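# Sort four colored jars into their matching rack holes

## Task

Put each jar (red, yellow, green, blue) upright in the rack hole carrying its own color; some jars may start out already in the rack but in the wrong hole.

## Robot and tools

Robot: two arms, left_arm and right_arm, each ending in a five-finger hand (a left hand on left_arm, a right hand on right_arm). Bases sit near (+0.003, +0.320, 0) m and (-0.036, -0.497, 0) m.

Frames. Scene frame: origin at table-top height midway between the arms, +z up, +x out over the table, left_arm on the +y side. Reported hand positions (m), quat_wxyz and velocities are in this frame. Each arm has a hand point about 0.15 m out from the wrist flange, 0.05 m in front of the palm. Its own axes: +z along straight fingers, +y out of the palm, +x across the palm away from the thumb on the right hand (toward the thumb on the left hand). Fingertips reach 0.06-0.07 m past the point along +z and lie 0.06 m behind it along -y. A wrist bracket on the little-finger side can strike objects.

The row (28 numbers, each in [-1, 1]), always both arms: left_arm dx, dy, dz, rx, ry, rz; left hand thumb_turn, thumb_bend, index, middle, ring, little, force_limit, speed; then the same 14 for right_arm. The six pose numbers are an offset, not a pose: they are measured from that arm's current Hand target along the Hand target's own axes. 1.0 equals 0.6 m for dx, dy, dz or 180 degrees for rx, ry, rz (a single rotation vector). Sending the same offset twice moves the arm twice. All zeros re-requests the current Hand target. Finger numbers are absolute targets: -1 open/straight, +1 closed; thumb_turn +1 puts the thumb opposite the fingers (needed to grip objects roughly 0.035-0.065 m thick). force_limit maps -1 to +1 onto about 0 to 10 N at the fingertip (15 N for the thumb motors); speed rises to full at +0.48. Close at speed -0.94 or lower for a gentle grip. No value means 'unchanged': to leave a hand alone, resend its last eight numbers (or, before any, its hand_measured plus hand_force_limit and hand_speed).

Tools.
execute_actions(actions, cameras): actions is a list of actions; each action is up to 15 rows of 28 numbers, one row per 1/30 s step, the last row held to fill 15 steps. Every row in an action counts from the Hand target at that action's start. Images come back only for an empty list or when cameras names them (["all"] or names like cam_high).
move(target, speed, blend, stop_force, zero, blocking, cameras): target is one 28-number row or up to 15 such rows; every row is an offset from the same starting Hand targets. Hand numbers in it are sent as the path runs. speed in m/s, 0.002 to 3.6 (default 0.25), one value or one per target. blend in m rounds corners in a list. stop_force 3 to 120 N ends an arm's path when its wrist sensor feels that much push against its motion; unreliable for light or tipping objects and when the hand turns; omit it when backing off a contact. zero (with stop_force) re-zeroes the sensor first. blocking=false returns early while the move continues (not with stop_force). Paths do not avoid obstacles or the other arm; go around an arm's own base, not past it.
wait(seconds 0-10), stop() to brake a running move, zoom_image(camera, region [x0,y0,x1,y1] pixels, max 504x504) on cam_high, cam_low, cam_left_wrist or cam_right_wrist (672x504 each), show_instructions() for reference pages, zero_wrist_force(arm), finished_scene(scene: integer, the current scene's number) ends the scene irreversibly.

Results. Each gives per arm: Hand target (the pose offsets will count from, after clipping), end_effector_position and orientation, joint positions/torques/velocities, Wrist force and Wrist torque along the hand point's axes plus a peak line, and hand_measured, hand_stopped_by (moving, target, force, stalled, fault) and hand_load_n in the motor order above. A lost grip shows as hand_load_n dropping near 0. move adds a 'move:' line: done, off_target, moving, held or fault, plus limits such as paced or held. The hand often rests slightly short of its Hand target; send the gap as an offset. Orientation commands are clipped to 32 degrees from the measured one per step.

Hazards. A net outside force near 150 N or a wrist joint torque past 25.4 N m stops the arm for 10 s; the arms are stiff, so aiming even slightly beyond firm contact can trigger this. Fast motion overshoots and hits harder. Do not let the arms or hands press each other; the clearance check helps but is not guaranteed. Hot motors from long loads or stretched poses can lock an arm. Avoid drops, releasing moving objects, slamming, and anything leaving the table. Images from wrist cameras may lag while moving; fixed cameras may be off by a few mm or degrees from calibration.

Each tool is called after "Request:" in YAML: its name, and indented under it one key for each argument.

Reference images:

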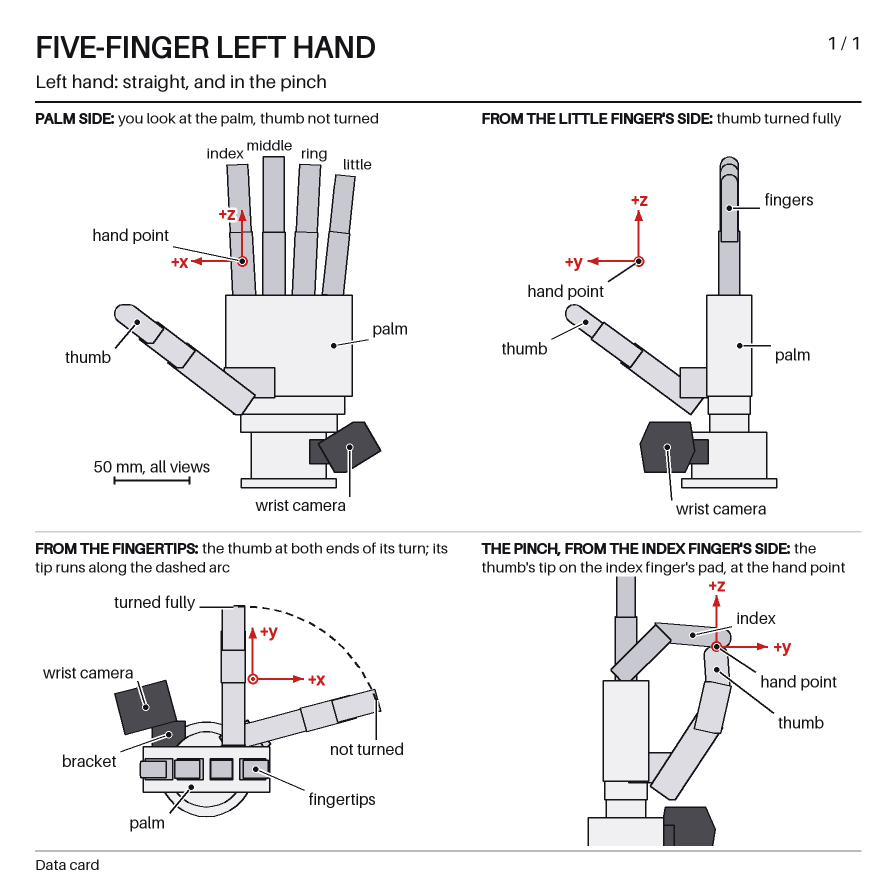

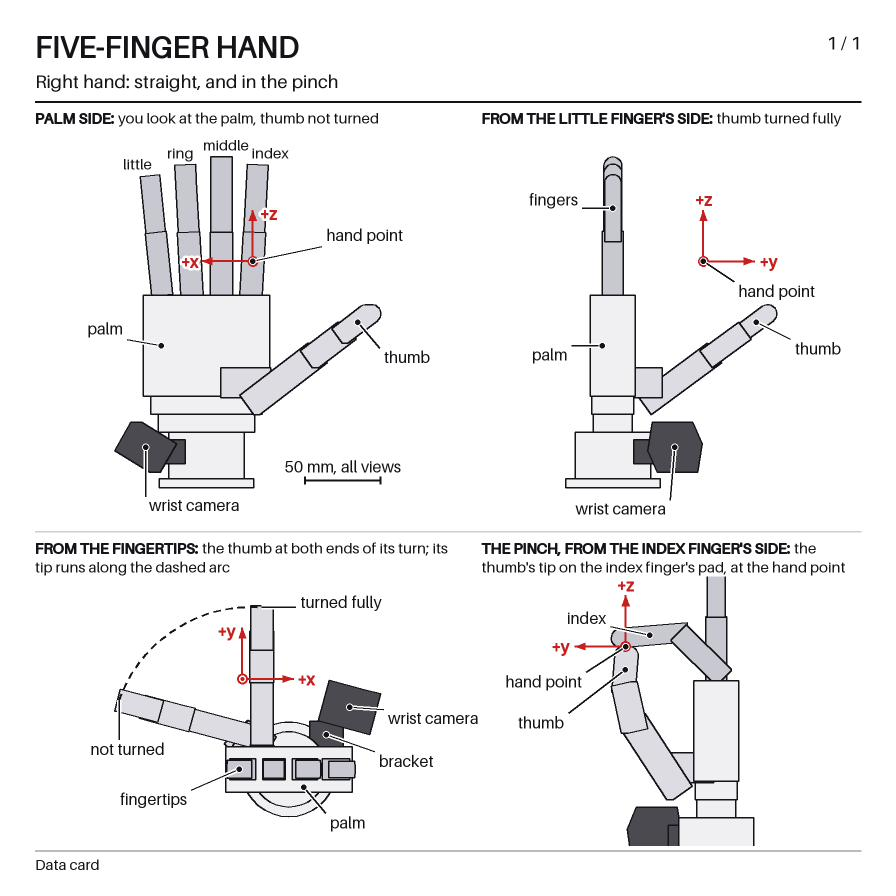

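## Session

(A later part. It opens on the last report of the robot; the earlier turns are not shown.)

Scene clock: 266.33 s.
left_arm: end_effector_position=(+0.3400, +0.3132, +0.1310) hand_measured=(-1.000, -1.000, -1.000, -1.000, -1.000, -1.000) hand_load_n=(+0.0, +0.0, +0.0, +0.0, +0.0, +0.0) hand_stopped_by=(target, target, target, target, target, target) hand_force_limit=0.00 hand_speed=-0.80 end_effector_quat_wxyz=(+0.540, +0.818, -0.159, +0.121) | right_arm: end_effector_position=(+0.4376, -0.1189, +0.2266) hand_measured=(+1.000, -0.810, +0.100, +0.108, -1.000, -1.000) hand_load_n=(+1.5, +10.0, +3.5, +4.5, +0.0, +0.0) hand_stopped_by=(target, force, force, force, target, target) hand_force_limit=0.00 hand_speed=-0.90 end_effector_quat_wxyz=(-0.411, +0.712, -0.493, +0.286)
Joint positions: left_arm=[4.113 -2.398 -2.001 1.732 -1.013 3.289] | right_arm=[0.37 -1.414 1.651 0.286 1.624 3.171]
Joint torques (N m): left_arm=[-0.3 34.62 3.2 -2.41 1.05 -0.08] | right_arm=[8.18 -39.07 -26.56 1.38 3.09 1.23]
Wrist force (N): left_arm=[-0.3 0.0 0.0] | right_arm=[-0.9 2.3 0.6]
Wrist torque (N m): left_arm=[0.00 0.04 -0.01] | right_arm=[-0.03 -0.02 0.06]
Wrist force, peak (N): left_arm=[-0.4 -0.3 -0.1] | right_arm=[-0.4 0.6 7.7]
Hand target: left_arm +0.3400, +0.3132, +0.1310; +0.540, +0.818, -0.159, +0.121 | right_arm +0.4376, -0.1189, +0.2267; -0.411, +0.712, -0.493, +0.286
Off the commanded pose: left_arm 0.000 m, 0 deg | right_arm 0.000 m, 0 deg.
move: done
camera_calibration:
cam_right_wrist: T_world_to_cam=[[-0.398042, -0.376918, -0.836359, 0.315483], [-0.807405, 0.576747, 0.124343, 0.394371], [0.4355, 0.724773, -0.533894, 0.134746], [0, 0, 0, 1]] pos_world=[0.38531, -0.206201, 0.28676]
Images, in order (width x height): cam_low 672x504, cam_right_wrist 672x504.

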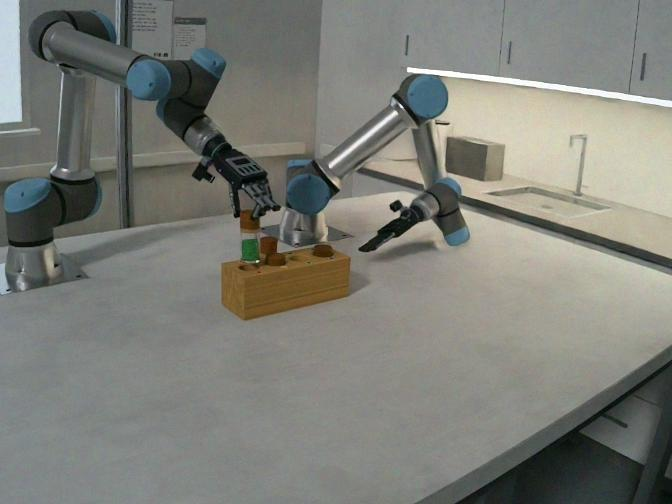

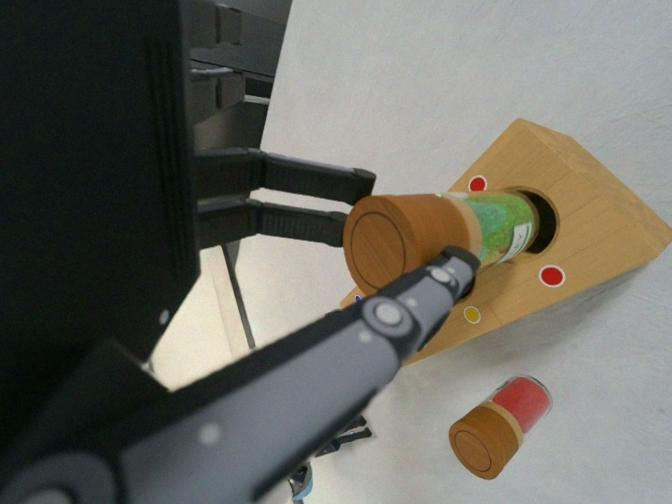

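Request:
move:
  target:
    - [0,0,0,0,0,0,-1,-1,-1,-1,-1,-1,0,-0.8, 0,-0.0144,-0.0083,0,0,0,1,-0.6,0.35,0.35,-1,-1,0,-0.9]
    - [0,0,0,0,0,0,-1,-1,-1,-1,-1,-1,0,-0.8, -0.1972,-0.0527,0.0579,0,0,0,1,-0.6,0.35,0.35,-1,-1,0,-0.9]
    - [0,0,0,0,0,0,-1,-1,-1,-1,-1,-1,0,-0.8, -0.1972,-0.0383,0.0662,0,0,0,1,-0.6,0.35,0.35,-1,-1,0,-0.9]
  speed: [0.1,0.12,0.05]
  blend: [0.003,0.003,0]
  cameras: ["cam_right_wrist","cam_low"]

Request:
zoom_image:
  camera: "cam_right_wrist"
  region: [440, 160, 580, 300]

Request:
zoom_image:
  camera: "cam_low"
  region: [270, 200, 350, 280]

Scene clock: 278.17 s.
left_arm: end_effector_position=(+0.3400, +0.3132, +0.1310) hand_measured=(-1.000, -1.000, -1.000, -1.000, -1.000, -1.000) hand_load_n=(+0.0, +0.0, +0.0, +0.0, +0.0, +0.0) hand_stopped_by=(target, target, target, target, target, target) hand_force_limit=0.00 hand_speed=-0.80 end_effector_quat_wxyz=(+0.540, +0.818, -0.159, +0.121) | right_arm: end_effector_position=(+0.4391, +0.0080, +0.2267) hand_measured=(+1.000, -0.810, +0.100, +0.108, -1.000, -1.000) hand_load_n=(+1.0, +10.0, +3.5, +4.5, +0.0, +0.0) hand_stopped_by=(target, force, force, force, target, target) hand_force_limit=0.00 hand_speed=-0.90 end_effector_quat_wxyz=(-0.411, +0.712, -0.493, +0.286)
Joint positions: left_arm=[4.113 -2.398 -2.001 1.732 -1.013 3.289] | right_arm=[0.612 -1.179 1.349 0.374 1.833 3.295]
Joint torques (N m): left_arm=[-0.16 35.29 2.97 -2.4 1.23 -0.07] | right_arm=[8.5 -22.81 -14.06 -1.8 3.15 1.55]
Wrist force (N): left_arm=[-0.3 0.1 -0.1] | right_arm=[-1.1 1.9 0.7]
Wrist torque (N m): left_arm=[0.02 0.04 -0.02] | right_arm=[-0.11 0.05 0.01]
Wrist force, peak (N): left_arm=[-0.5 0.0 -0.1] | right_arm=[-0.7 2.9 0.9]
Hand target: left_arm +0.3400, +0.3132, +0.1310; +0.540, +0.818, -0.159, +0.121 | right_arm +0.4391, +0.0080, +0.2266; -0.411, +0.712, -0.493, +0.286
Off the commanded pose: left_arm 0.000 m, 0 deg | right_arm 0.000 m, 0 deg.
move: done
camera_calibration:
cam_right_wrist: T_world_to_cam=[[-0.398042, -0.376918, -0.836359, 0.363911], [-0.807405, 0.576747, 0.124343, 0.322393], [0.4355, 0.724773, -0.533894, 0.0421189], [0, 0, 0, 1]] pos_world=[0.38681, -0.0793014, 0.28676]
Images, in order (width x height): cam_low 672x504, cam_right_wrist 672x504.

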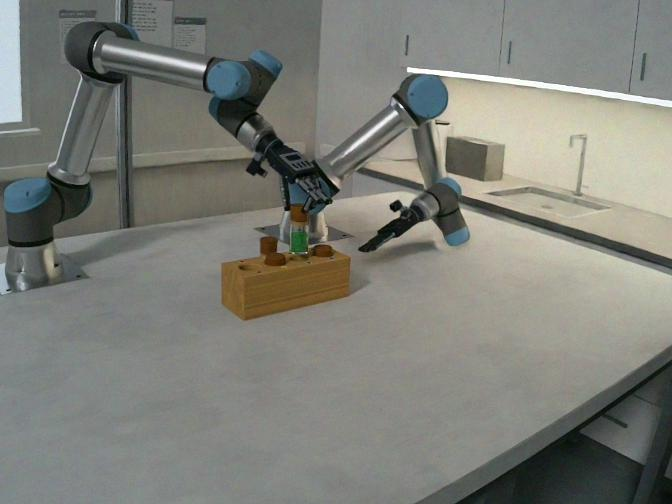

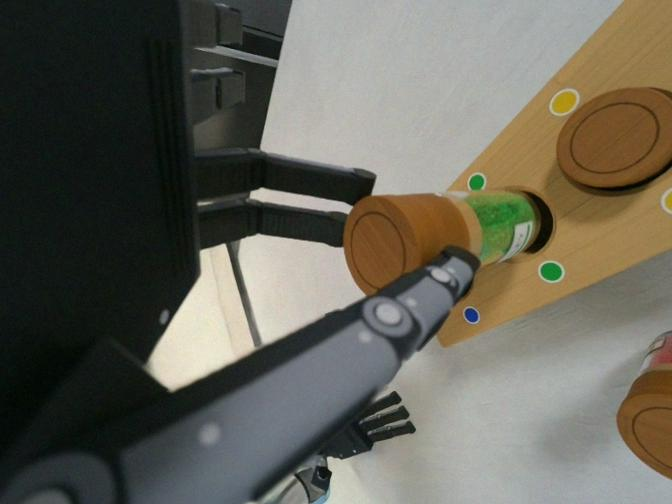

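Scaled by 3.600 from the camera's 672x504 image, which has a finer 960x720 frame.

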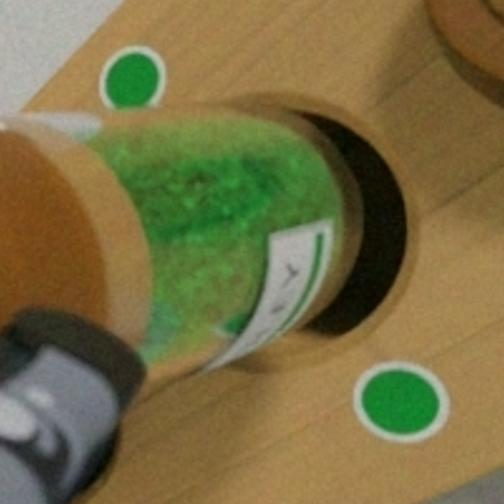

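Scaled by 6.300 from the camera's 672x504 image, which has a finer 960x720 frame.

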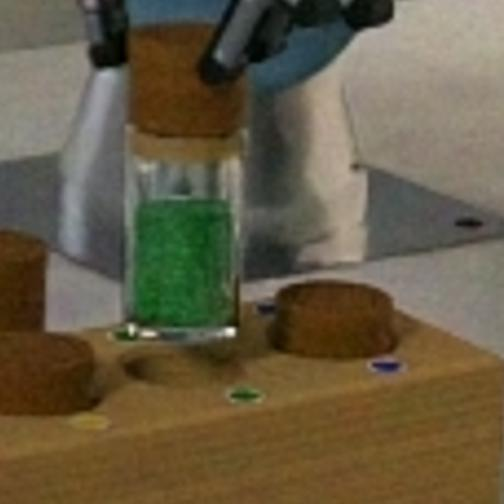

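Request:
move:
  target: [0,0,0,0,0,0,-1,-1,-1,-1,-1,-1,0,-0.8, 0.0012,-0.0008,0.0015,0,0,0,1,-0.6,0.35,0.35,-1,-1,0,-0.9]
  speed: 0.05

Request:
move:
  target: [0,0,0,0,0,0,-1,-1,-1,-1,-1,-1,0,-0.8, 0,0.1497,0.0864,0,0,0,1,-0.6,0.35,0.35,-1,-1,0,-0.9]
  speed: 0.035
  stop_force: 5
  cameras: ["cam_right_wrist","cam_low"]

Request:
zoom_image:
  camera: "cam_low"
  region: [270, 210, 350, 280]

Scene clock: 301.67 s.
left_arm: end_effector_position=(+0.3400, +0.3132, +0.1310) hand_measured=(-1.000, -1.000, -1.000, -1.000, -1.000, -1.000) hand_load_n=(+0.0, +0.0, +0.0, +0.0, +0.0, +0.0) hand_stopped_by=(target, target, target, target, target, target) hand_force_limit=0.00 hand_speed=-0.80 end_effector_quat_wxyz=(+0.540, +0.818, -0.159, +0.121) | right_arm: end_effector_position=(+0.4402, +0.0077, +0.2266) hand_measured=(+1.000, -0.810, +0.100, +0.108, -1.000, -1.000) hand_load_n=(+1.5, +10.0, +3.5, +4.5, +0.0, +0.0) hand_stopped_by=(target, force, force, force, target, target) hand_force_limit=0.00 hand_speed=-0.90 end_effector_quat_wxyz=(-0.411, +0.712, -0.493, +0.286)
Joint positions: left_arm=[4.113 -2.398 -2.001 1.732 -1.013 3.289] | right_arm=[0.61 -1.178 1.348 0.374 1.831 3.294]
Joint torques (N m): left_arm=[0.35 35 3.1 -2.42 1.26 -0.2] | right_arm=[-7.66 -23.62 -27.26 1.11 -2.67 -1.77]
Wrist force (N): left_arm=[-0.3 -0.1 0.1] | right_arm=[-1.1 2.1 0.7]
Wrist torque (N m): left_arm=[-0.02 0.05 -0.02] | right_arm=[-0.07 0.04 0.08]
Wrist force, peak (N): left_arm=[-0.4 0.0 0.4] | right_arm=[-1.3 2.2 0.7]
Hand target: left_arm +0.3400, +0.3132, +0.1310; +0.540, +0.818, -0.159, +0.121 | right_arm +0.4403, +0.0077, +0.2266; -0.411, +0.712, -0.493, +0.286
Off the commanded pose: left_arm 0.000 m, 0 deg | right_arm 0.000 m, 0 deg.
move: done

Scene clock: 305.60 s.
left_arm: end_effector_position=(+0.3400, +0.3132, +0.1310) hand_measured=(-1.000, -1.000, -1.000, -1.000, -1.000, -1.000) hand_load_n=(+0.0, +0.0, +0.0, +0.0, +0.0, +0.0) hand_stopped_by=(target, target, target, target, target, target) hand_force_limit=0.00 hand_speed=-0.80 end_effector_quat_wxyz=(+0.540, +0.818, -0.159, +0.121) | right_arm: end_effector_position=(+0.4404, +0.0076, +0.1228) hand_measured=(+1.000, -0.810, +0.100, +0.108, -1.000, -1.000) hand_load_n=(+4.5, +6.5, +7.0, +6.5, +0.0, +0.0) hand_stopped_by=(target, force, force, force, target, target) hand_force_limit=0.00 hand_speed=-0.90 end_effector_quat_wxyz=(-0.411, +0.712, -0.493, +0.286)
Joint positions: left_arm=[4.113 -2.398 -2.001 1.732 -1.013 3.289] | right_arm=[0.61 -1.108 1.52 0.13 1.831 3.294]
Joint torques (N m): left_arm=[-0.07 35.08 3.18 -2.39 1.28 -0.18] | right_arm=[-6.94 -21.91 -6.13 0.67 -2.62 -1.95]
Wrist force (N): left_arm=[-0.3 0.0 0.0] | right_arm=[-4.9 -4.6 6.0]
Wrist torque (N m): left_arm=[0.01 0.05 -0.02] | right_arm=[0.04 0.01 0.12]
Wrist force, peak (N): left_arm=[-0.4 -0.2 0.1] | right_arm=[-4.7 -4.9 6.5]
Hand target: left_arm +0.3400, +0.3132, +0.1310; +0.540, +0.818, -0.159, +0.121 | right_arm +0.4404, +0.0076, +0.1228; -0.411, +0.712, -0.493, +0.286
Off the commanded pose: left_arm 0.000 m, 0 deg | right_arm 0.000 m, 0 deg.
move: done
camera_calibration:
cam_right_wrist: T_world_to_cam=[[-0.398042, -0.376918, -0.836359, 0.277463], [-0.807405, 0.576747, 0.124343, 0.33658], [0.4355, 0.724773, -0.533894, -0.0135756], [0, 0, 0, 1]] pos_world=[0.38811, -0.0797014, 0.18296]
Images, in order (width x height): cam_low 672x504, cam_right_wrist 672x504.

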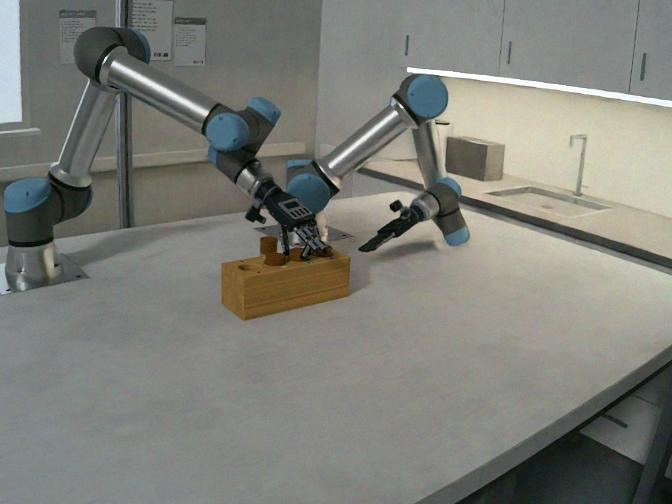

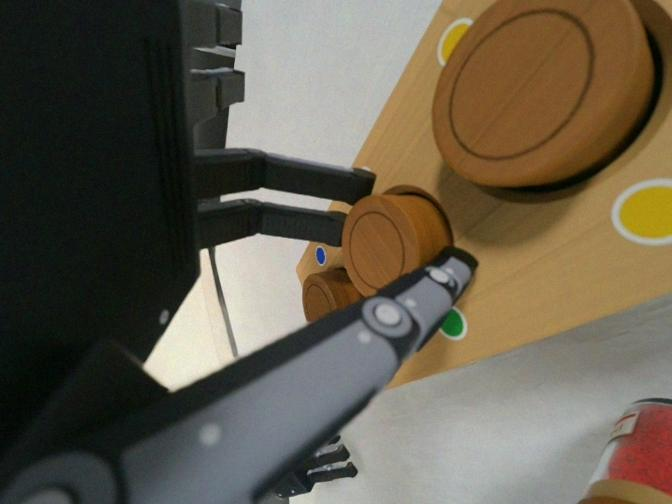

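Scaled by 6.300 from the camera's 672x504 image, which has a finer 960x720 frame.

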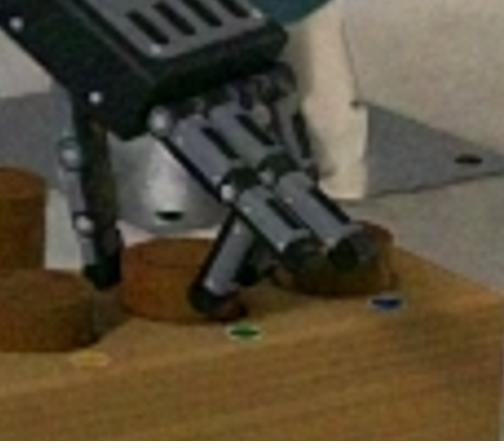

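Request:
move:
  target:
    - [0,0,0,0,0,0,-1,-1,-1,-1,-1,-1,0,-0.8, 0,0,0,0,0,0,1,-0.88,-0.05,-0.05,-1,-1,0,-0.85]
    - [0,0,0,0,0,0,-1,-1,-1,-1,-1,-1,0,-0.8, 0,-0.0866,-0.05,0,0,0,1,-1,-0.2,-0.2,-1,-1,0,-0.5]
    - [0,0,0,0,0,0,-1,-1,-1,-1,-1,-1,0,-0.8, -0.076,0.0137,-0.2238,0,0,0,1,-1,-0.2,-0.2,-1,-1,0,-0.5]
    - [0,0,0,0,0,0,-1,-1,-1,-1,-1,-1,0,-0.8, -0.076,0.1105,-0.168,0,0,0,1,-1,-0.2,-0.2,-1,-1,0,-0.5]
  speed: [0.1,0.15,0.2,0.1]
  cameras: ["cam_right_wrist","cam_low"]

Request:
zoom_image:
  camera: "cam_right_wrist"
  region: [320, 170, 460, 310]

Request:
zoom_image:
  camera: "cam_low"
  region: [210, 200, 350, 305]

Scene clock: 320.63 s.
left_arm: end_effector_position=(+0.3400, +0.3132, +0.1310) hand_measured=(-1.000, -1.000, -1.000, -1.000, -1.000, -1.000) hand_load_n=(+0.0, +0.0, +0.0, +0.0, +0.0, +0.0) hand_stopped_by=(target, target, target, target, target, target) hand_force_limit=0.00 hand_speed=-0.80 end_effector_quat_wxyz=(+0.540, +0.818, -0.159, +0.121) | right_arm: end_effector_position=(+0.3116, +0.0080, +0.1158) hand_measured=(+1.000, -1.000, -0.200, -0.200, -1.000, -1.000) hand_load_n=(+0.0, +0.0, +0.0, +0.0, +0.0, +0.0) hand_stopped_by=(target, target, target, target, target, target) hand_force_limit=0.00 hand_speed=-0.50 end_effector_quat_wxyz=(-0.411, +0.712, -0.493, +0.286)
Joint positions: left_arm=[4.113 -2.398 -2.001 1.732 -1.013 3.289] | right_arm=[0.801 -1.237 1.735 0.08 1.993 3.402]
Joint torques (N m): left_arm=[-0.08 35.31 2.73 -2.47 1.35 -0.29] | right_arm=[-5.88 -16.74 -11.39 -1.75 -2.73 -1.58]
Wrist force (N): left_arm=[-0.3 -0.1 -0.1] | right_arm=[-1.2 1.4 0.4]
Wrist torque (N m): left_arm=[0.00 0.04 -0.01] | right_arm=[-0.03 0.04 0.00]
Wrist force, peak (N): left_arm=[-0.4 -0.2 0.2] | right_arm=[-4.8 -5.1 6.3]
Hand target: left_arm +0.3400, +0.3132, +0.1310; +0.540, +0.818, -0.159, +0.121 | right_arm +0.3116, +0.0080, +0.1157; -0.411, +0.712, -0.493, +0.286
Off the commanded pose: left_arm 0.000 m, 0 deg | right_arm 0.000 m, 0 deg.
move: done
camera_calibration:
cam_right_wrist: T_world_to_cam=[[-0.398025, -0.376888, -0.83638, 0.220409], [-0.807369, 0.576806, 0.1243, 0.233241], [0.435582, 0.724742, -0.533871, 0.0384087], [0, 0, 0, 1]] pos_world=[0.25931, -0.0793013, 0.17586]
Images, in order (width x height): cam_low 672x504, cam_right_wrist 672x504.

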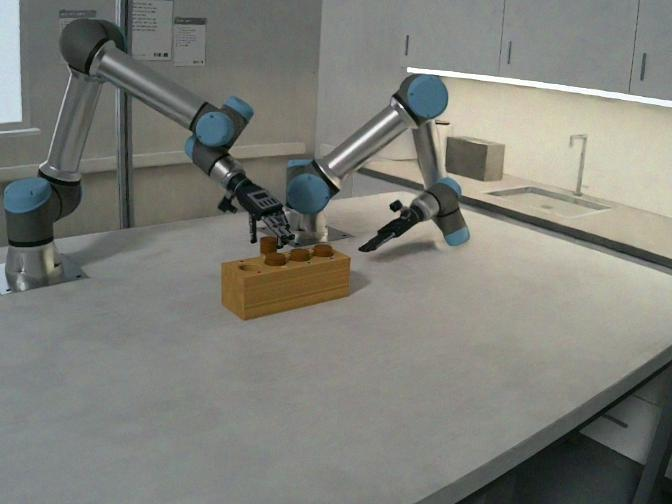

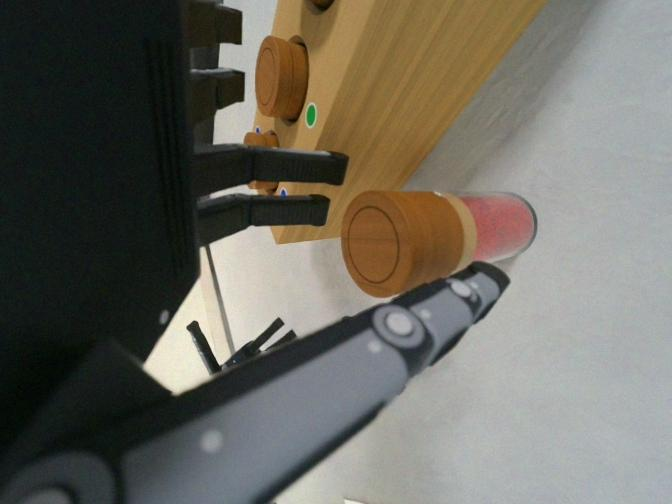

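Scaled by 3.600 from the camera's 672x504 image, which has a finer 960x720 frame.

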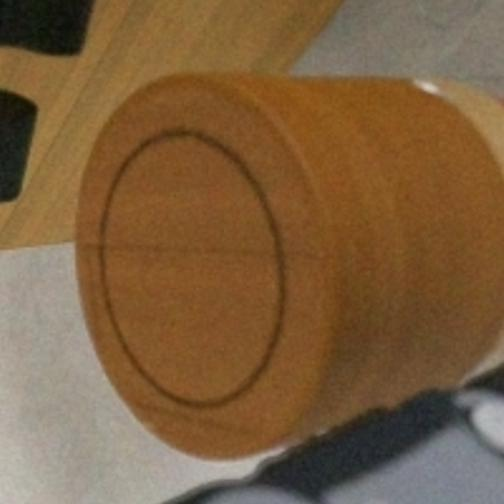

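Scaled by 3.600 from the camera's 672x504 image, which has a finer 960x720 frame.

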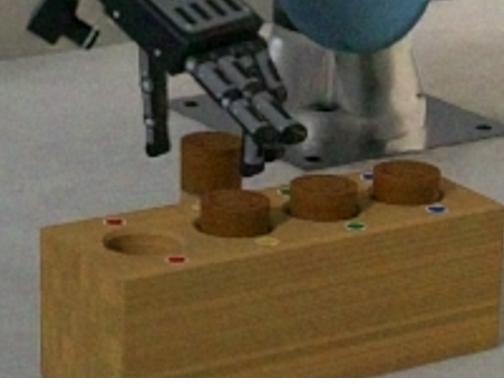

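Request:
move:
  target:
    - [0,0,0,0,0,0,-1,-1,-1,-1,-1,-1,0,-0.8, 0.001,-0.0004,0.0007,0,0,0,1,-0.84,0,0,-1,-1,0,-0.7]
    - [0,0,0,0,0,0,-1,-1,-1,-1,-1,-1,0,-0.8, 0.001,-0.0004,0.0007,0,0,0,1,-0.6,0.35,0.35,-1,-1,0,-0.92]
  speed: 0.05
  cameras: ["cam_right_wrist"]

Request:
zoom_image:
  camera: "cam_right_wrist"
  region: [320, 170, 460, 310]

Scene clock: 336.67 s.
left_arm: end_effector_position=(+0.3400, +0.3132, +0.1310) hand_measured=(-1.000, -1.000, -1.000, -1.000, -1.000, -1.000) hand_load_n=(+0.0, +0.0, +0.0, +0.0, +0.0, +0.0) hand_stopped_by=(target, target, target, target, target, target) hand_force_limit=0.00 hand_speed=-0.80 end_effector_quat_wxyz=(+0.540, +0.818, -0.159, +0.121) | right_arm: end_effector_position=(+0.3123, +0.0076, +0.1157) hand_measured=(+1.000, -0.796, +0.088, +0.102, -1.000, -1.000) hand_load_n=(+1.5, +9.0, +2.5, +5.5, +0.0, +0.0) hand_stopped_by=(target, force, force, force, target, target) hand_force_limit=0.00 hand_speed=-0.92 end_effector_quat_wxyz=(-0.411, +0.712, -0.493, +0.286)
Joint positions: left_arm=[4.113 -2.398 -2.001 1.732 -1.013 3.289] | right_arm=[0.8 -1.237 1.736 0.08 1.991 3.401]
Joint torques (N m): left_arm=[0.55 35.58 2.77 -2.46 1.38 -0.19] | right_arm=[-7.78 -41.52 -10.52 -1.29 -2.69 -1.61]
Wrist force (N): left_arm=[-0.4 -0.2 0.0] | right_arm=[-1.3 1.0 -0.5]
Wrist torque (N m): left_arm=[-0.03 0.07 -0.01] | right_arm=[-0.17 0.04 0.09]
Wrist force, peak (N): left_arm=[-0.4 0.1 0.3] | right_arm=[-1.4 1.4 -0.3]
Hand target: left_arm +0.3400, +0.3132, +0.1310; +0.540, +0.818, -0.159, +0.121 | right_arm +0.3123, +0.0076, +0.1157; -0.411, +0.712, -0.493, +0.286
Off the commanded pose: left_arm 0.000 m, 0 deg | right_arm 0.000 m, 0 deg.
move: done
camera_calibration:
cam_right_wrist: T_world_to_cam=[[-0.398042, -0.376918, -0.836359, 0.220452], [-0.807405, 0.576747, 0.124343, 0.234047], [0.4355, 0.724773, -0.533894, 0.0383679], [0, 0, 0, 1]] pos_world=[0.26001, -0.0797014, 0.17576]
Images, in order (width x height): cam_right_wrist 672x504.

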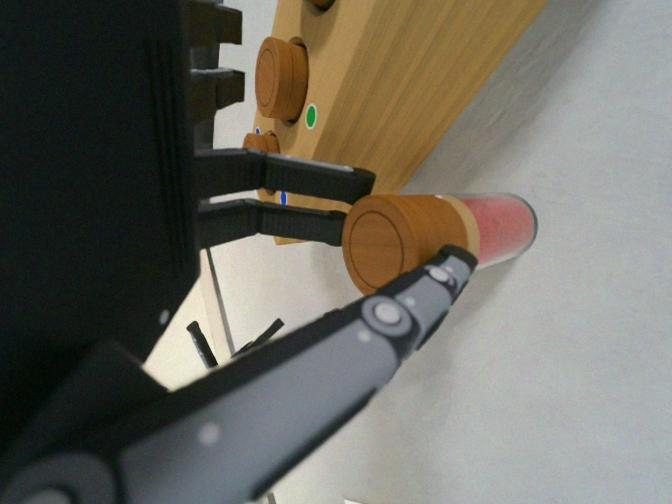

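Scaled by 3.600 from the camera's 672x504 image, which has a finer 960x720 frame.

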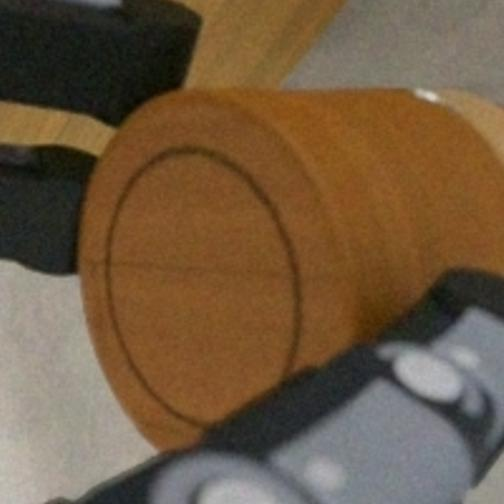

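Request:
move:
  target:
    - [0,0,0,0,0,0,-1,-1,-1,-1,-1,-1,0,-0.8, 0,-0.1745,-0.1008,0,0,0,1,-0.6,0.35,0.35,-1,-1,0,-0.92]
    - [0,0,0,0,0,0,-1,-1,-1,-1,-1,-1,0,-0.8, 0.2717,-0.2362,0.006,0,0,0,1,-0.6,0.35,0.35,-1,-1,0,-0.92]
    - [0,0,0,0,0,0,-1,-1,-1,-1,-1,-1,0,-0.8, 0.2717,-0.2217,0.0143,0,0,0,1,-0.6,0.35,0.35,-1,-1,0,-0.92]
  speed: [0.08,0.15,0.05]
  blend: [0.01,0.003,0]
  cameras: ["cam_right_wrist","cam_low"]

Request:
zoom_image:
  camera: "cam_right_wrist"
  region: [440, 160, 580, 300]

Request:
zoom_image:
  camera: "cam_low"
  region: [220, 200, 300, 280]

Scene clock: 356.60 s.
left_arm: end_effector_position=(+0.3400, +0.3132, +0.1310) hand_measured=(-1.000, -1.000, -1.000, -1.000, -1.000, -1.000) hand_load_n=(+0.0, +0.0, +0.0, +0.0, +0.0, +0.0) hand_stopped_by=(target, target, target, target, target, target) hand_force_limit=0.00 hand_speed=-0.80 end_effector_quat_wxyz=(+0.540, +0.818, -0.159, +0.121) | right_arm: end_effector_position=(+0.4385, -0.1190, +0.2269) hand_measured=(+1.000, -0.796, +0.088, +0.102, -1.000, -1.000) hand_load_n=(+1.5, +9.5, +3.0, +5.0, -0.5, +0.0) hand_stopped_by=(target, force, force, force, target, target) hand_force_limit=0.00 hand_speed=-0.92 end_effector_quat_wxyz=(-0.411, +0.712, -0.493, +0.286)
Joint positions: left_arm=[4.113 -2.398 -2.001 1.732 -1.013 3.289] | right_arm=[0.369 -1.413 1.649 0.288 1.623 3.17]
Joint torques (N m): left_arm=[0.19 35.17 2.82 -2.48 1.42 -0.16] | right_arm=[-8.15 -13.56 -15.17 -1.89 -2.95 -1.63]
Wrist force (N): left_arm=[-0.2 -0.2 0.1] | right_arm=[-0.8 2.1 0.7]
Wrist torque (N m): left_arm=[-0.03 0.03 0.00] | right_arm=[-0.07 -0.01 0.04]
Wrist force, peak (N): left_arm=[-0.5 0.0 0.0] | right_arm=[-1.4 3.0 1.3]
Hand target: left_arm +0.3400, +0.3132, +0.1310; +0.540, +0.818, -0.159, +0.121 | right_arm +0.4386, -0.1190, +0.2269; -0.411, +0.712, -0.493, +0.286
Off the commanded pose: left_arm 0.000 m, 0 deg | right_arm 0.000 m, 0 deg.
move: done
camera_calibration:
cam_right_wrist: T_world_to_cam=[[-0.398042, -0.376918, -0.836359, 0.316054], [-0.807405, 0.576747, 0.124343, 0.395118], [0.4355, 0.724773, -0.533894, 0.134587], [0, 0, 0, 1]] pos_world=[0.38621, -0.206301, 0.28706]
Images, in order (width x height): cam_low 672x504, cam_right_wrist 672x504.

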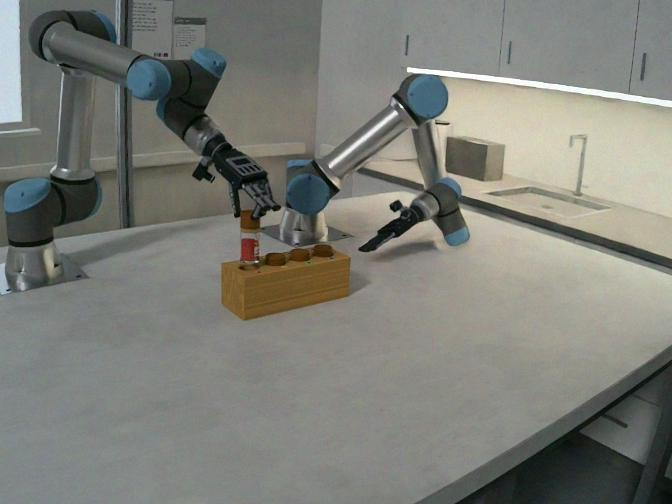

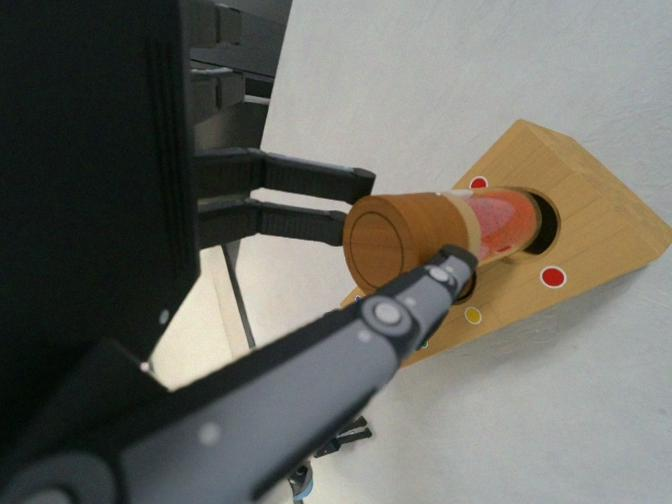

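Scaled by 3.600 from the camera's 672x504 image, which has a finer 960x720 frame.

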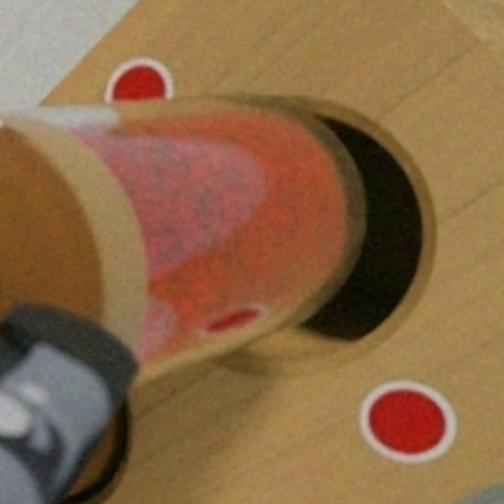

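Scaled by 6.300 from the camera's 672x504 image, which has a finer 960x720 frame.

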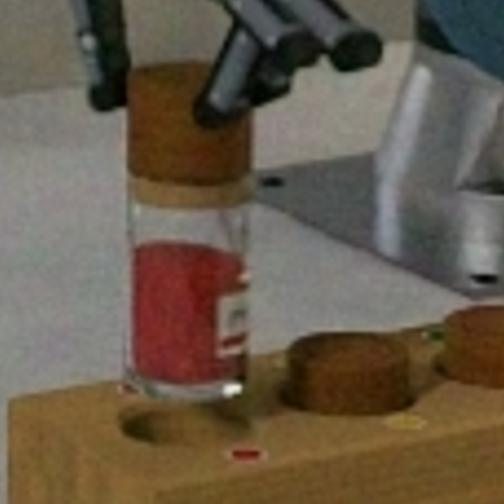

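Request:
move:
  target: [0,0,0,0,0,0,-1,-1,-1,-1,-1,-1,0,-0.8, -0.0005,-0.0005,0.0009,0,0,0,1,-0.6,0.35,0.35,-1,-1,0,-0.92]
  speed: 0.05

Request:
move:
  target: [0,0,0,0,0,0,-1,-1,-1,-1,-1,-1,0,-0.8, 0,0.1497,0.0864,0,0,0,1,-0.6,0.35,0.35,-1,-1,0,-0.92]
  speed: 0.035
  stop_force: 5
  cameras: ["cam_right_wrist","cam_low"]

Request:
zoom_image:
  camera: "cam_low"
  region: [220, 210, 300, 280]

Scene clock: 364.27 s.
left_arm: end_effector_position=(+0.3400, +0.3132, +0.1310) hand_measured=(-1.000, -1.000, -1.000, -1.000, -1.000, -1.000) hand_load_n=(+0.0, +0.0, +0.0, +0.0, +0.0, +0.0) hand_stopped_by=(target, target, target, target, target, target) hand_force_limit=0.00 hand_speed=-0.80 end_effector_quat_wxyz=(+0.540, +0.818, -0.159, +0.121) | right_arm: end_effector_position=(+0.4390, -0.1185, +0.2269) hand_measured=(+1.000, -0.796, +0.088, +0.102, -1.000, -1.000) hand_load_n=(+1.5, +9.5, +2.5, +5.0, -0.5, +0.0) hand_stopped_by=(target, force, force, force, target, target) hand_force_limit=0.00 hand_speed=-0.92 end_effector_quat_wxyz=(-0.411, +0.712, -0.493, +0.286)
Joint positions: left_arm=[4.113 -2.398 -2.001 1.732 -1.013 3.289] | right_arm=[0.37 -1.411 1.647 0.288 1.623 3.17]
Joint torques (N m): left_arm=[-0.44 35.04 2.38 -2.5 1.58 -0.16] | right_arm=[7.51 -14.49 -26.9 1.07 2.77 1.09]
Wrist force (N): left_arm=[-0.2 0.0 -0.1] | right_arm=[-0.9 2.3 0.6]
Wrist torque (N m): left_arm=[0.00 0.04 -0.01] | right_arm=[-0.03 0.01 0.04]
Wrist force, peak (N): left_arm=[-0.4 -0.2 0.0] | right_arm=[-0.9 2.4 0.9]
Hand target: left_arm +0.3400, +0.3132, +0.1310; +0.540, +0.818, -0.159, +0.121 | right_arm +0.4390, -0.1185, +0.2269; -0.411, +0.712, -0.493, +0.286
Off the commanded pose: left_arm 0.000 m, 0 deg | right_arm 0.000 m, 0 deg.
move: done

Scene clock: 365.90 s.
left_arm: end_effector_position=(+0.3400, +0.3132, +0.1310) hand_measured=(-1.000, -1.000, -1.000, -1.000, -1.000, -1.000) hand_load_n=(+0.0, +0.0, +0.0, +0.0, +0.0, +0.0) hand_stopped_by=(target, target, target, target, target, target) hand_force_limit=0.00 hand_speed=-0.80 end_effector_quat_wxyz=(+0.540, +0.818, -0.159, +0.121) | right_arm: end_effector_position=(+0.4390, -0.1185, +0.2108) hand_measured=(+1.000, -0.796, +0.088, +0.102, -1.000, -1.000) hand_load_n=(+1.0, +8.5, +3.5, +3.5, +0.0, -0.5) hand_stopped_by=(target, force, force, force, target, target) hand_force_limit=0.00 hand_speed=-0.92 end_effector_quat_wxyz=(-0.411, +0.712, -0.493, +0.286)
Joint positions: left_arm=[4.113 -2.398 -2.001 1.732 -1.013 3.289] | right_arm=[0.37 -1.401 1.678 0.247 1.623 3.17]
Joint torques (N m): left_arm=[0.09 35.23 2.68 -2.46 1.48 -0.17] | right_arm=[2.52 -38.4 -27.04 1.42 1.93 0.19]
Wrist force (N): left_arm=[0.0 0.0 0.0] | right_arm=[-1.1 2.2 0.8]
Wrist torque (N m): left_arm=[0.00 0.00 0.00] | right_arm=[-0.06 0.02 0.03]
Wrist force, peak (N): left_arm=[-0.2 -0.3 0.2] | right_arm=[-2.4 -5.9 -5.9]
Hand target: left_arm +0.3400, +0.3132, +0.1310; +0.540, +0.818, -0.159, +0.121 | right_arm +0.4390, -0.1185, +0.2108; -0.411, +0.712, -0.493, +0.286 (not the last commanded pose)
Off the commanded pose: left_arm 0.000 m, 0 deg | right_arm 0.088 m, 0 deg.
move: contact (right_arm)
camera_calibration:
cam_right_wrist: T_world_to_cam=[[-0.398146, -0.376931, -0.836303, 0.302915], [-0.807366, 0.576787, 0.124405, 0.397224], [0.435477, 0.724734, -0.533967, 0.125378], [0, 0, 0, 1]] pos_world=[0.38671, -0.205801, 0.27086]
Images, in order (width x height): cam_low 672x504, cam_right_wrist 672x504.

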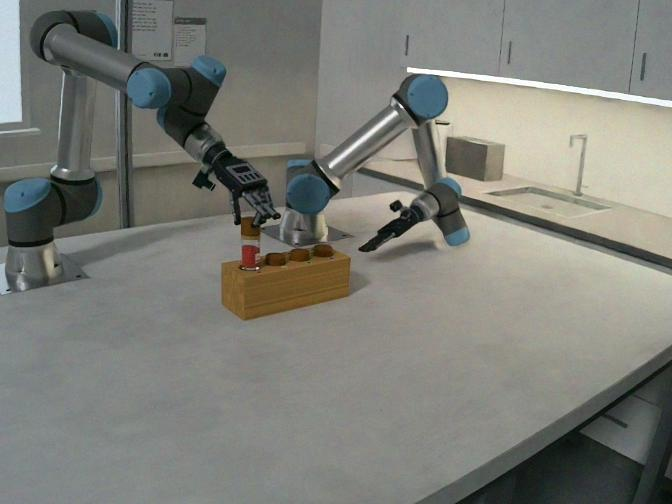

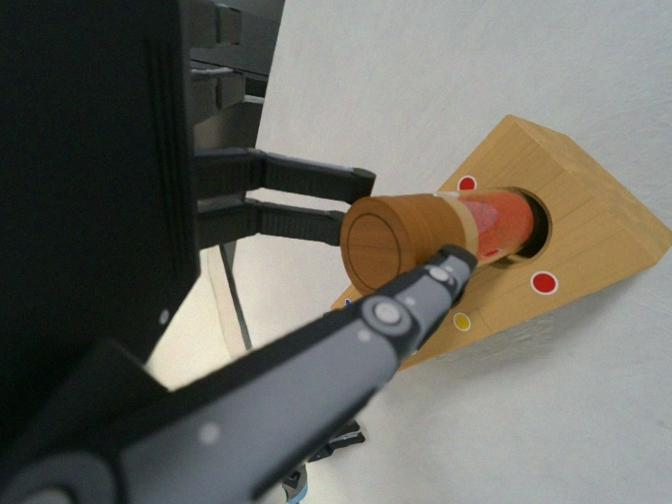

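Scaled by 6.300 from the camera's 672x504 image, which has a finer 960x720 frame.

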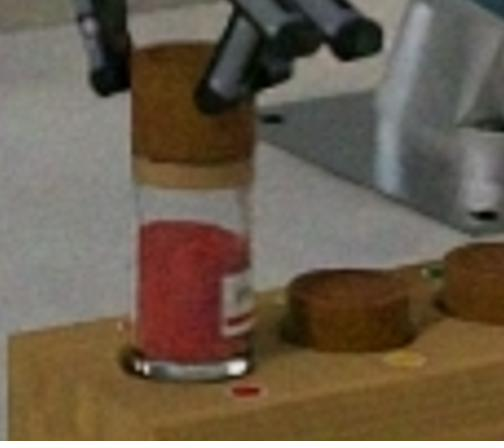

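Request:
zoom_image:
  camera: "cam_low"
  region: [230, 240, 280, 280]

Request:
zoom_image:
  camera: "cam_right_wrist"
  region: [440, 160, 580, 300]

Scaled by 10.080 from the camera's 672x504 image, which has a finer 960x720 frame.

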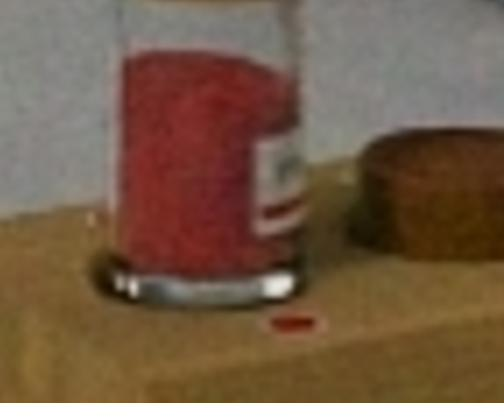

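Scaled by 3.600 from the camera's 672x504 image, which has a finer 960x720 frame.

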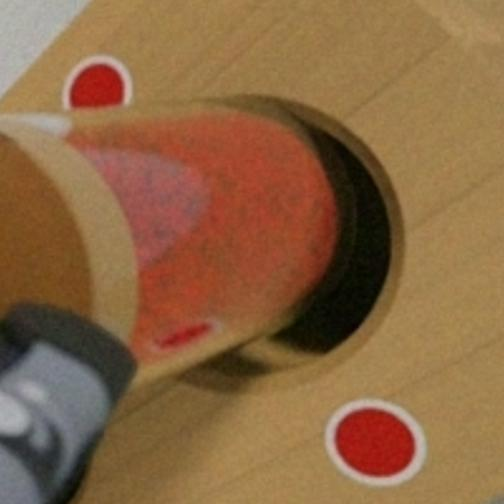

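Request:
move:
  target: [0,0,0,0,0,0,-1,-1,-1,-1,-1,-1,0,-0.8, 0.0013,-0.0033,-0.0042,0,0,0,1,-0.6,0.35,0.35,-1,-1,0,-0.92]
  speed: 0.05

Request:
move:
  target: [0,0,0,0,0,0,-1,-1,-1,-1,-1,-1,0,-0.8, 0,0.1312,0.0758,0,0,0,1,-0.6,0.35,0.35,-1,-1,0,-0.92]
  speed: 0.03
  stop_force: 5
  cameras: ["cam_right_wrist","cam_low"]

Request:
zoom_image:
  camera: "cam_low"
  region: [220, 210, 300, 280]

Scene clock: 386.30 s.
left_arm: end_effector_position=(+0.3400, +0.3132, +0.1310) hand_measured=(-1.000, -1.000, -1.000, -1.000, -1.000, -1.000) hand_load_n=(+0.0, -0.5, +0.0, +0.0, +0.0, +0.0) hand_stopped_by=(target, target, target, target, target, target) hand_force_limit=0.00 hand_speed=-0.80 end_effector_quat_wxyz=(+0.540, +0.818, -0.159, +0.121) | right_arm: end_effector_position=(+0.4382, -0.1196, +0.2137) hand_measured=(+1.000, -0.796, +0.088, +0.102, -1.000, -1.000) hand_load_n=(+1.0, +8.5, +3.5, +3.5, +0.0, +0.0) hand_stopped_by=(target, force, force, force, target, target) hand_force_limit=0.00 hand_speed=-0.92 end_effector_quat_wxyz=(-0.411, +0.712, -0.493, +0.286)
Joint positions: left_arm=[4.113 -2.398 -2.001 1.732 -1.013 3.289] | right_arm=[0.368 -1.406 1.676 0.254 1.622 3.169]
Joint torques (N m): left_arm=[0.15 35.36 2.51 -2.49 1.56 -0.14] | right_arm=[-6.14 -38.74 -26.98 1.48 -3.04 -1.32]
Wrist force (N): left_arm=[-0.4 -0.1 0.0] | right_arm=[-0.6 2.2 0.7]
Wrist torque (N m): left_arm=[0.00 0.06 -0.02] | right_arm=[-0.05 -0.06 0.07]
Wrist force, peak (N): left_arm=[-0.5 -0.1 0.1] | right_arm=[-0.9 2.3 1.0]
Hand target: left_arm +0.3400, +0.3132, +0.1310; +0.540, +0.818, -0.159, +0.121 | right_arm +0.4382, -0.1196, +0.2138; -0.411, +0.712, -0.493, +0.286
Off the commanded pose: left_arm 0.000 m, 0 deg | right_arm 0.000 m, 0 deg.
move: done

Scene clock: 390.27 s.
left_arm: end_effector_position=(+0.3400, +0.3132, +0.1310) hand_measured=(-1.000, -1.000, -1.000, -1.000, -1.000, -1.000) hand_load_n=(+0.0, +0.0, +0.0, +0.0, +0.0, +0.0) hand_stopped_by=(target, target, target, target, target, target) hand_force_limit=0.00 hand_speed=-0.80 end_effector_quat_wxyz=(+0.540, +0.818, -0.159, +0.121) | right_arm: end_effector_position=(+0.4383, -0.1197, +0.1228) hand_measured=(+1.000, -0.796, +0.088, +0.102, -1.000, -1.000) hand_load_n=(+1.0, +8.0, +3.5, +4.0, -0.5, +0.0) hand_stopped_by=(target, force, force, force, target, target) hand_force_limit=0.00 hand_speed=-0.92 end_effector_quat_wxyz=(-0.411, +0.712, -0.493, +0.286)
Joint positions: left_arm=[4.113 -2.398 -2.001 1.732 -1.013 3.289] | right_arm=[0.368 -1.325 1.826 0.023 1.622 3.169]
Joint torques (N m): left_arm=[-0.54 35.21 2.12 -2.55 1.66 -0.24] | right_arm=[-8.58 -14.74 -11.89 -2.36 -2.83 -1.39]
Wrist force (N): left_arm=[-0.4 -0.2 0.1] | right_arm=[-1.0 2.5 -0.3]
Wrist torque (N m): left_arm=[-0.03 0.06 -0.01] | right_arm=[-0.21 -0.03 0.11]
Wrist force, peak (N): left_arm=[-0.4 -0.3 0.2] | right_arm=[-1.1 2.9 0.0]
Hand target: left_arm +0.3400, +0.3132, +0.1310; +0.540, +0.818, -0.159, +0.121 | right_arm +0.4383, -0.1197, +0.1228; -0.411, +0.712, -0.493, +0.286
Off the commanded pose: left_arm 0.000 m, 0 deg | right_arm 0.000 m, 0 deg.
move: done
camera_calibration:
cam_right_wrist: T_world_to_cam=[[-0.398146, -0.376931, -0.836303, 0.228673], [-0.807366, 0.576787, 0.124405, 0.408286], [0.435477, 0.724734, -0.533967, 0.0796168], [0, 0, 0, 1]] pos_world=[0.38601, -0.207001, 0.18296]
Images, in order (width x height): cam_low 672x504, cam_right_wrist 672x504.

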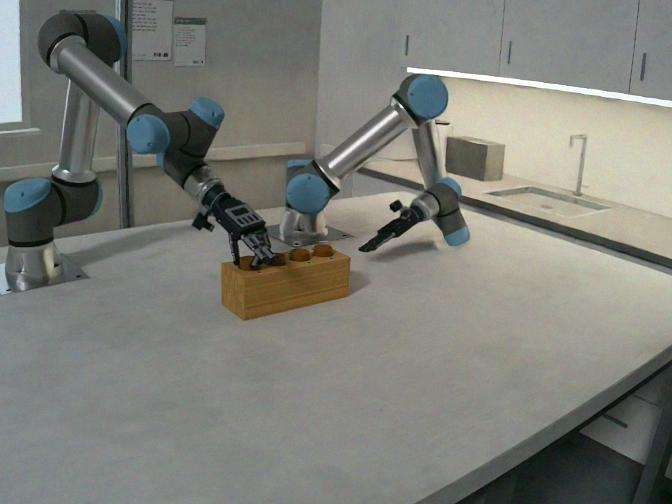

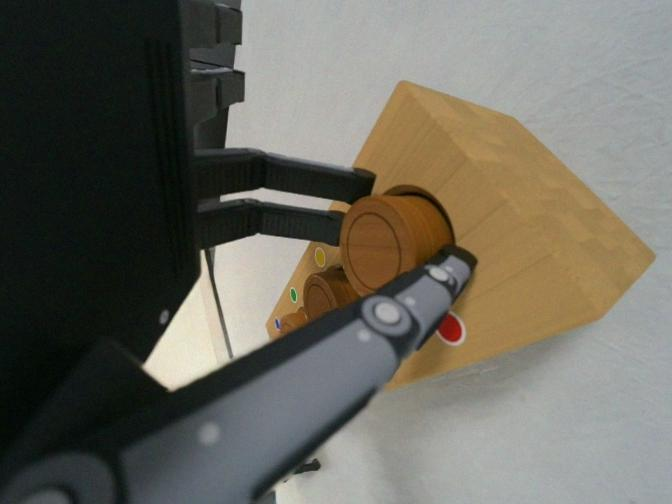

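Scaled by 6.300 from the camera's 672x504 image, which has a finer 960x720 frame.

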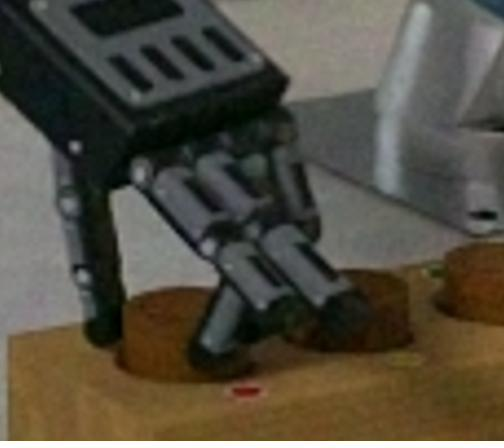

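Request:
move:
  target:
    - [0,0,0,0,0,0,-1,-1,-1,-1,-1,-1,0,-0.8, 0,0.0013,0.0008,0,0,0,1,-0.6,0.35,0.35,-1,-1,0,-0.92]
    - [0,0,0,0,0,0,-1,-1,-1,-1,-1,-1,0,-0.8, 0,0.0013,0.0008,0,0,0,1,-0.88,-0.05,-0.05,-1,-1,0,-0.85]
    - [0,0,0,0,0,0,-1,-1,-1,-1,-1,-1,0,-0.8, 0,-0.101,-0.0583,0,0,0,1,-0.9,-0.1,-0.1,-1,-1,0,-0.5]
  speed: [0.02,0.05,0.15]
  cameras: ["cam_right_wrist","cam_low"]

Request:
zoom_image:
  camera: "cam_low"
  region: [210, 220, 370, 330]

Scene clock: 400.87 s.
left_arm: end_effector_position=(+0.3400, +0.3132, +0.1310) hand_measured=(-1.000, -1.000, -1.000, -1.000, -1.000, -1.000) hand_load_n=(+0.5, +0.0, +0.0, +0.0, +0.0, +0.0) hand_stopped_by=(target, target, target, target, target, target) hand_force_limit=0.00 hand_speed=-0.80 end_effector_quat_wxyz=(+0.540, +0.818, -0.159, +0.121) | right_arm: end_effector_position=(+0.4382, -0.1196, +0.1928) hand_measured=(+1.000, -0.900, -0.100, -0.100, -1.000, -1.000) hand_load_n=(+0.0, +0.0, +0.0, +0.0, +0.0, +0.0) hand_stopped_by=(target, target, target, target, target, target) hand_force_limit=0.00 hand_speed=-0.50 end_effector_quat_wxyz=(-0.411, +0.712, -0.493, +0.286)
Joint positions: left_arm=[4.113 -2.398 -2.001 1.732 -1.013 3.289] | right_arm=[0.368 -1.392 1.715 0.201 1.622 3.169]
Joint torques (N m): left_arm=[0.14 35.14 2.45 -2.47 1.59 -0.18] | right_arm=[-2.33 -37.72 -26.2 1.81 2.82 -1.31]
Wrist force (N): left_arm=[-0.2 0.1 0.0] | right_arm=[-0.6 1.0 -0.1]
Wrist torque (N m): left_arm=[0.02 0.03 -0.01] | right_arm=[-0.08 -0.05 0.08]
Wrist force, peak (N): left_arm=[-0.5 -0.2 0.1] | right_arm=[-1.1 2.7 -0.4]
Hand target: left_arm +0.3400, +0.3132, +0.1310; +0.540, +0.818, -0.159, +0.121 | right_arm +0.4382, -0.1197, +0.1928; -0.411, +0.712, -0.493, +0.286
Off the commanded pose: left_arm 0.000 m, 0 deg | right_arm 0.000 m, 0 deg.
move: done
camera_calibration:
cam_right_wrist: T_world_to_cam=[[-0.398146, -0.376931, -0.836303, 0.287212], [-0.807366, 0.576787, 0.124405, 0.399439], [0.435477, 0.724734, -0.533967, 0.116965], [0, 0, 0, 1]] pos_world=[0.38591, -0.206901, 0.25296]
Images, in order (width x height): cam_low 672x504, cam_right_wrist 672x504.

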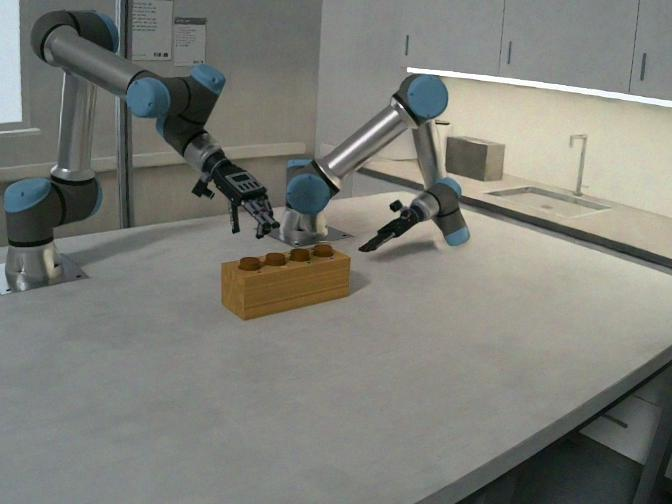

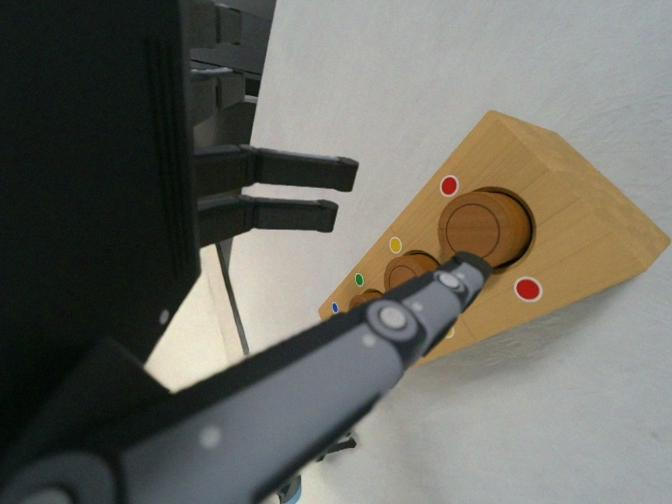

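Scaled by 3.150 from the camera's 672x504 image, which has a finer 960x720 frame.

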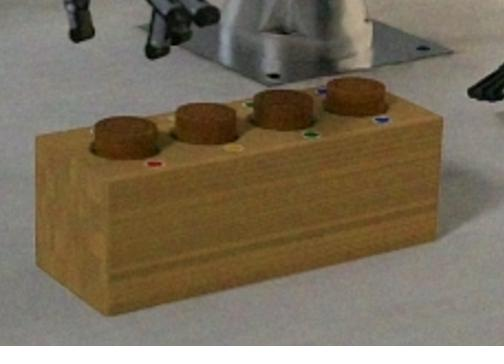

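All four jars are seated in the holes marked with their own colours.

Request:
finished_scene:
  scene: 3

The scene is finished: the task was done.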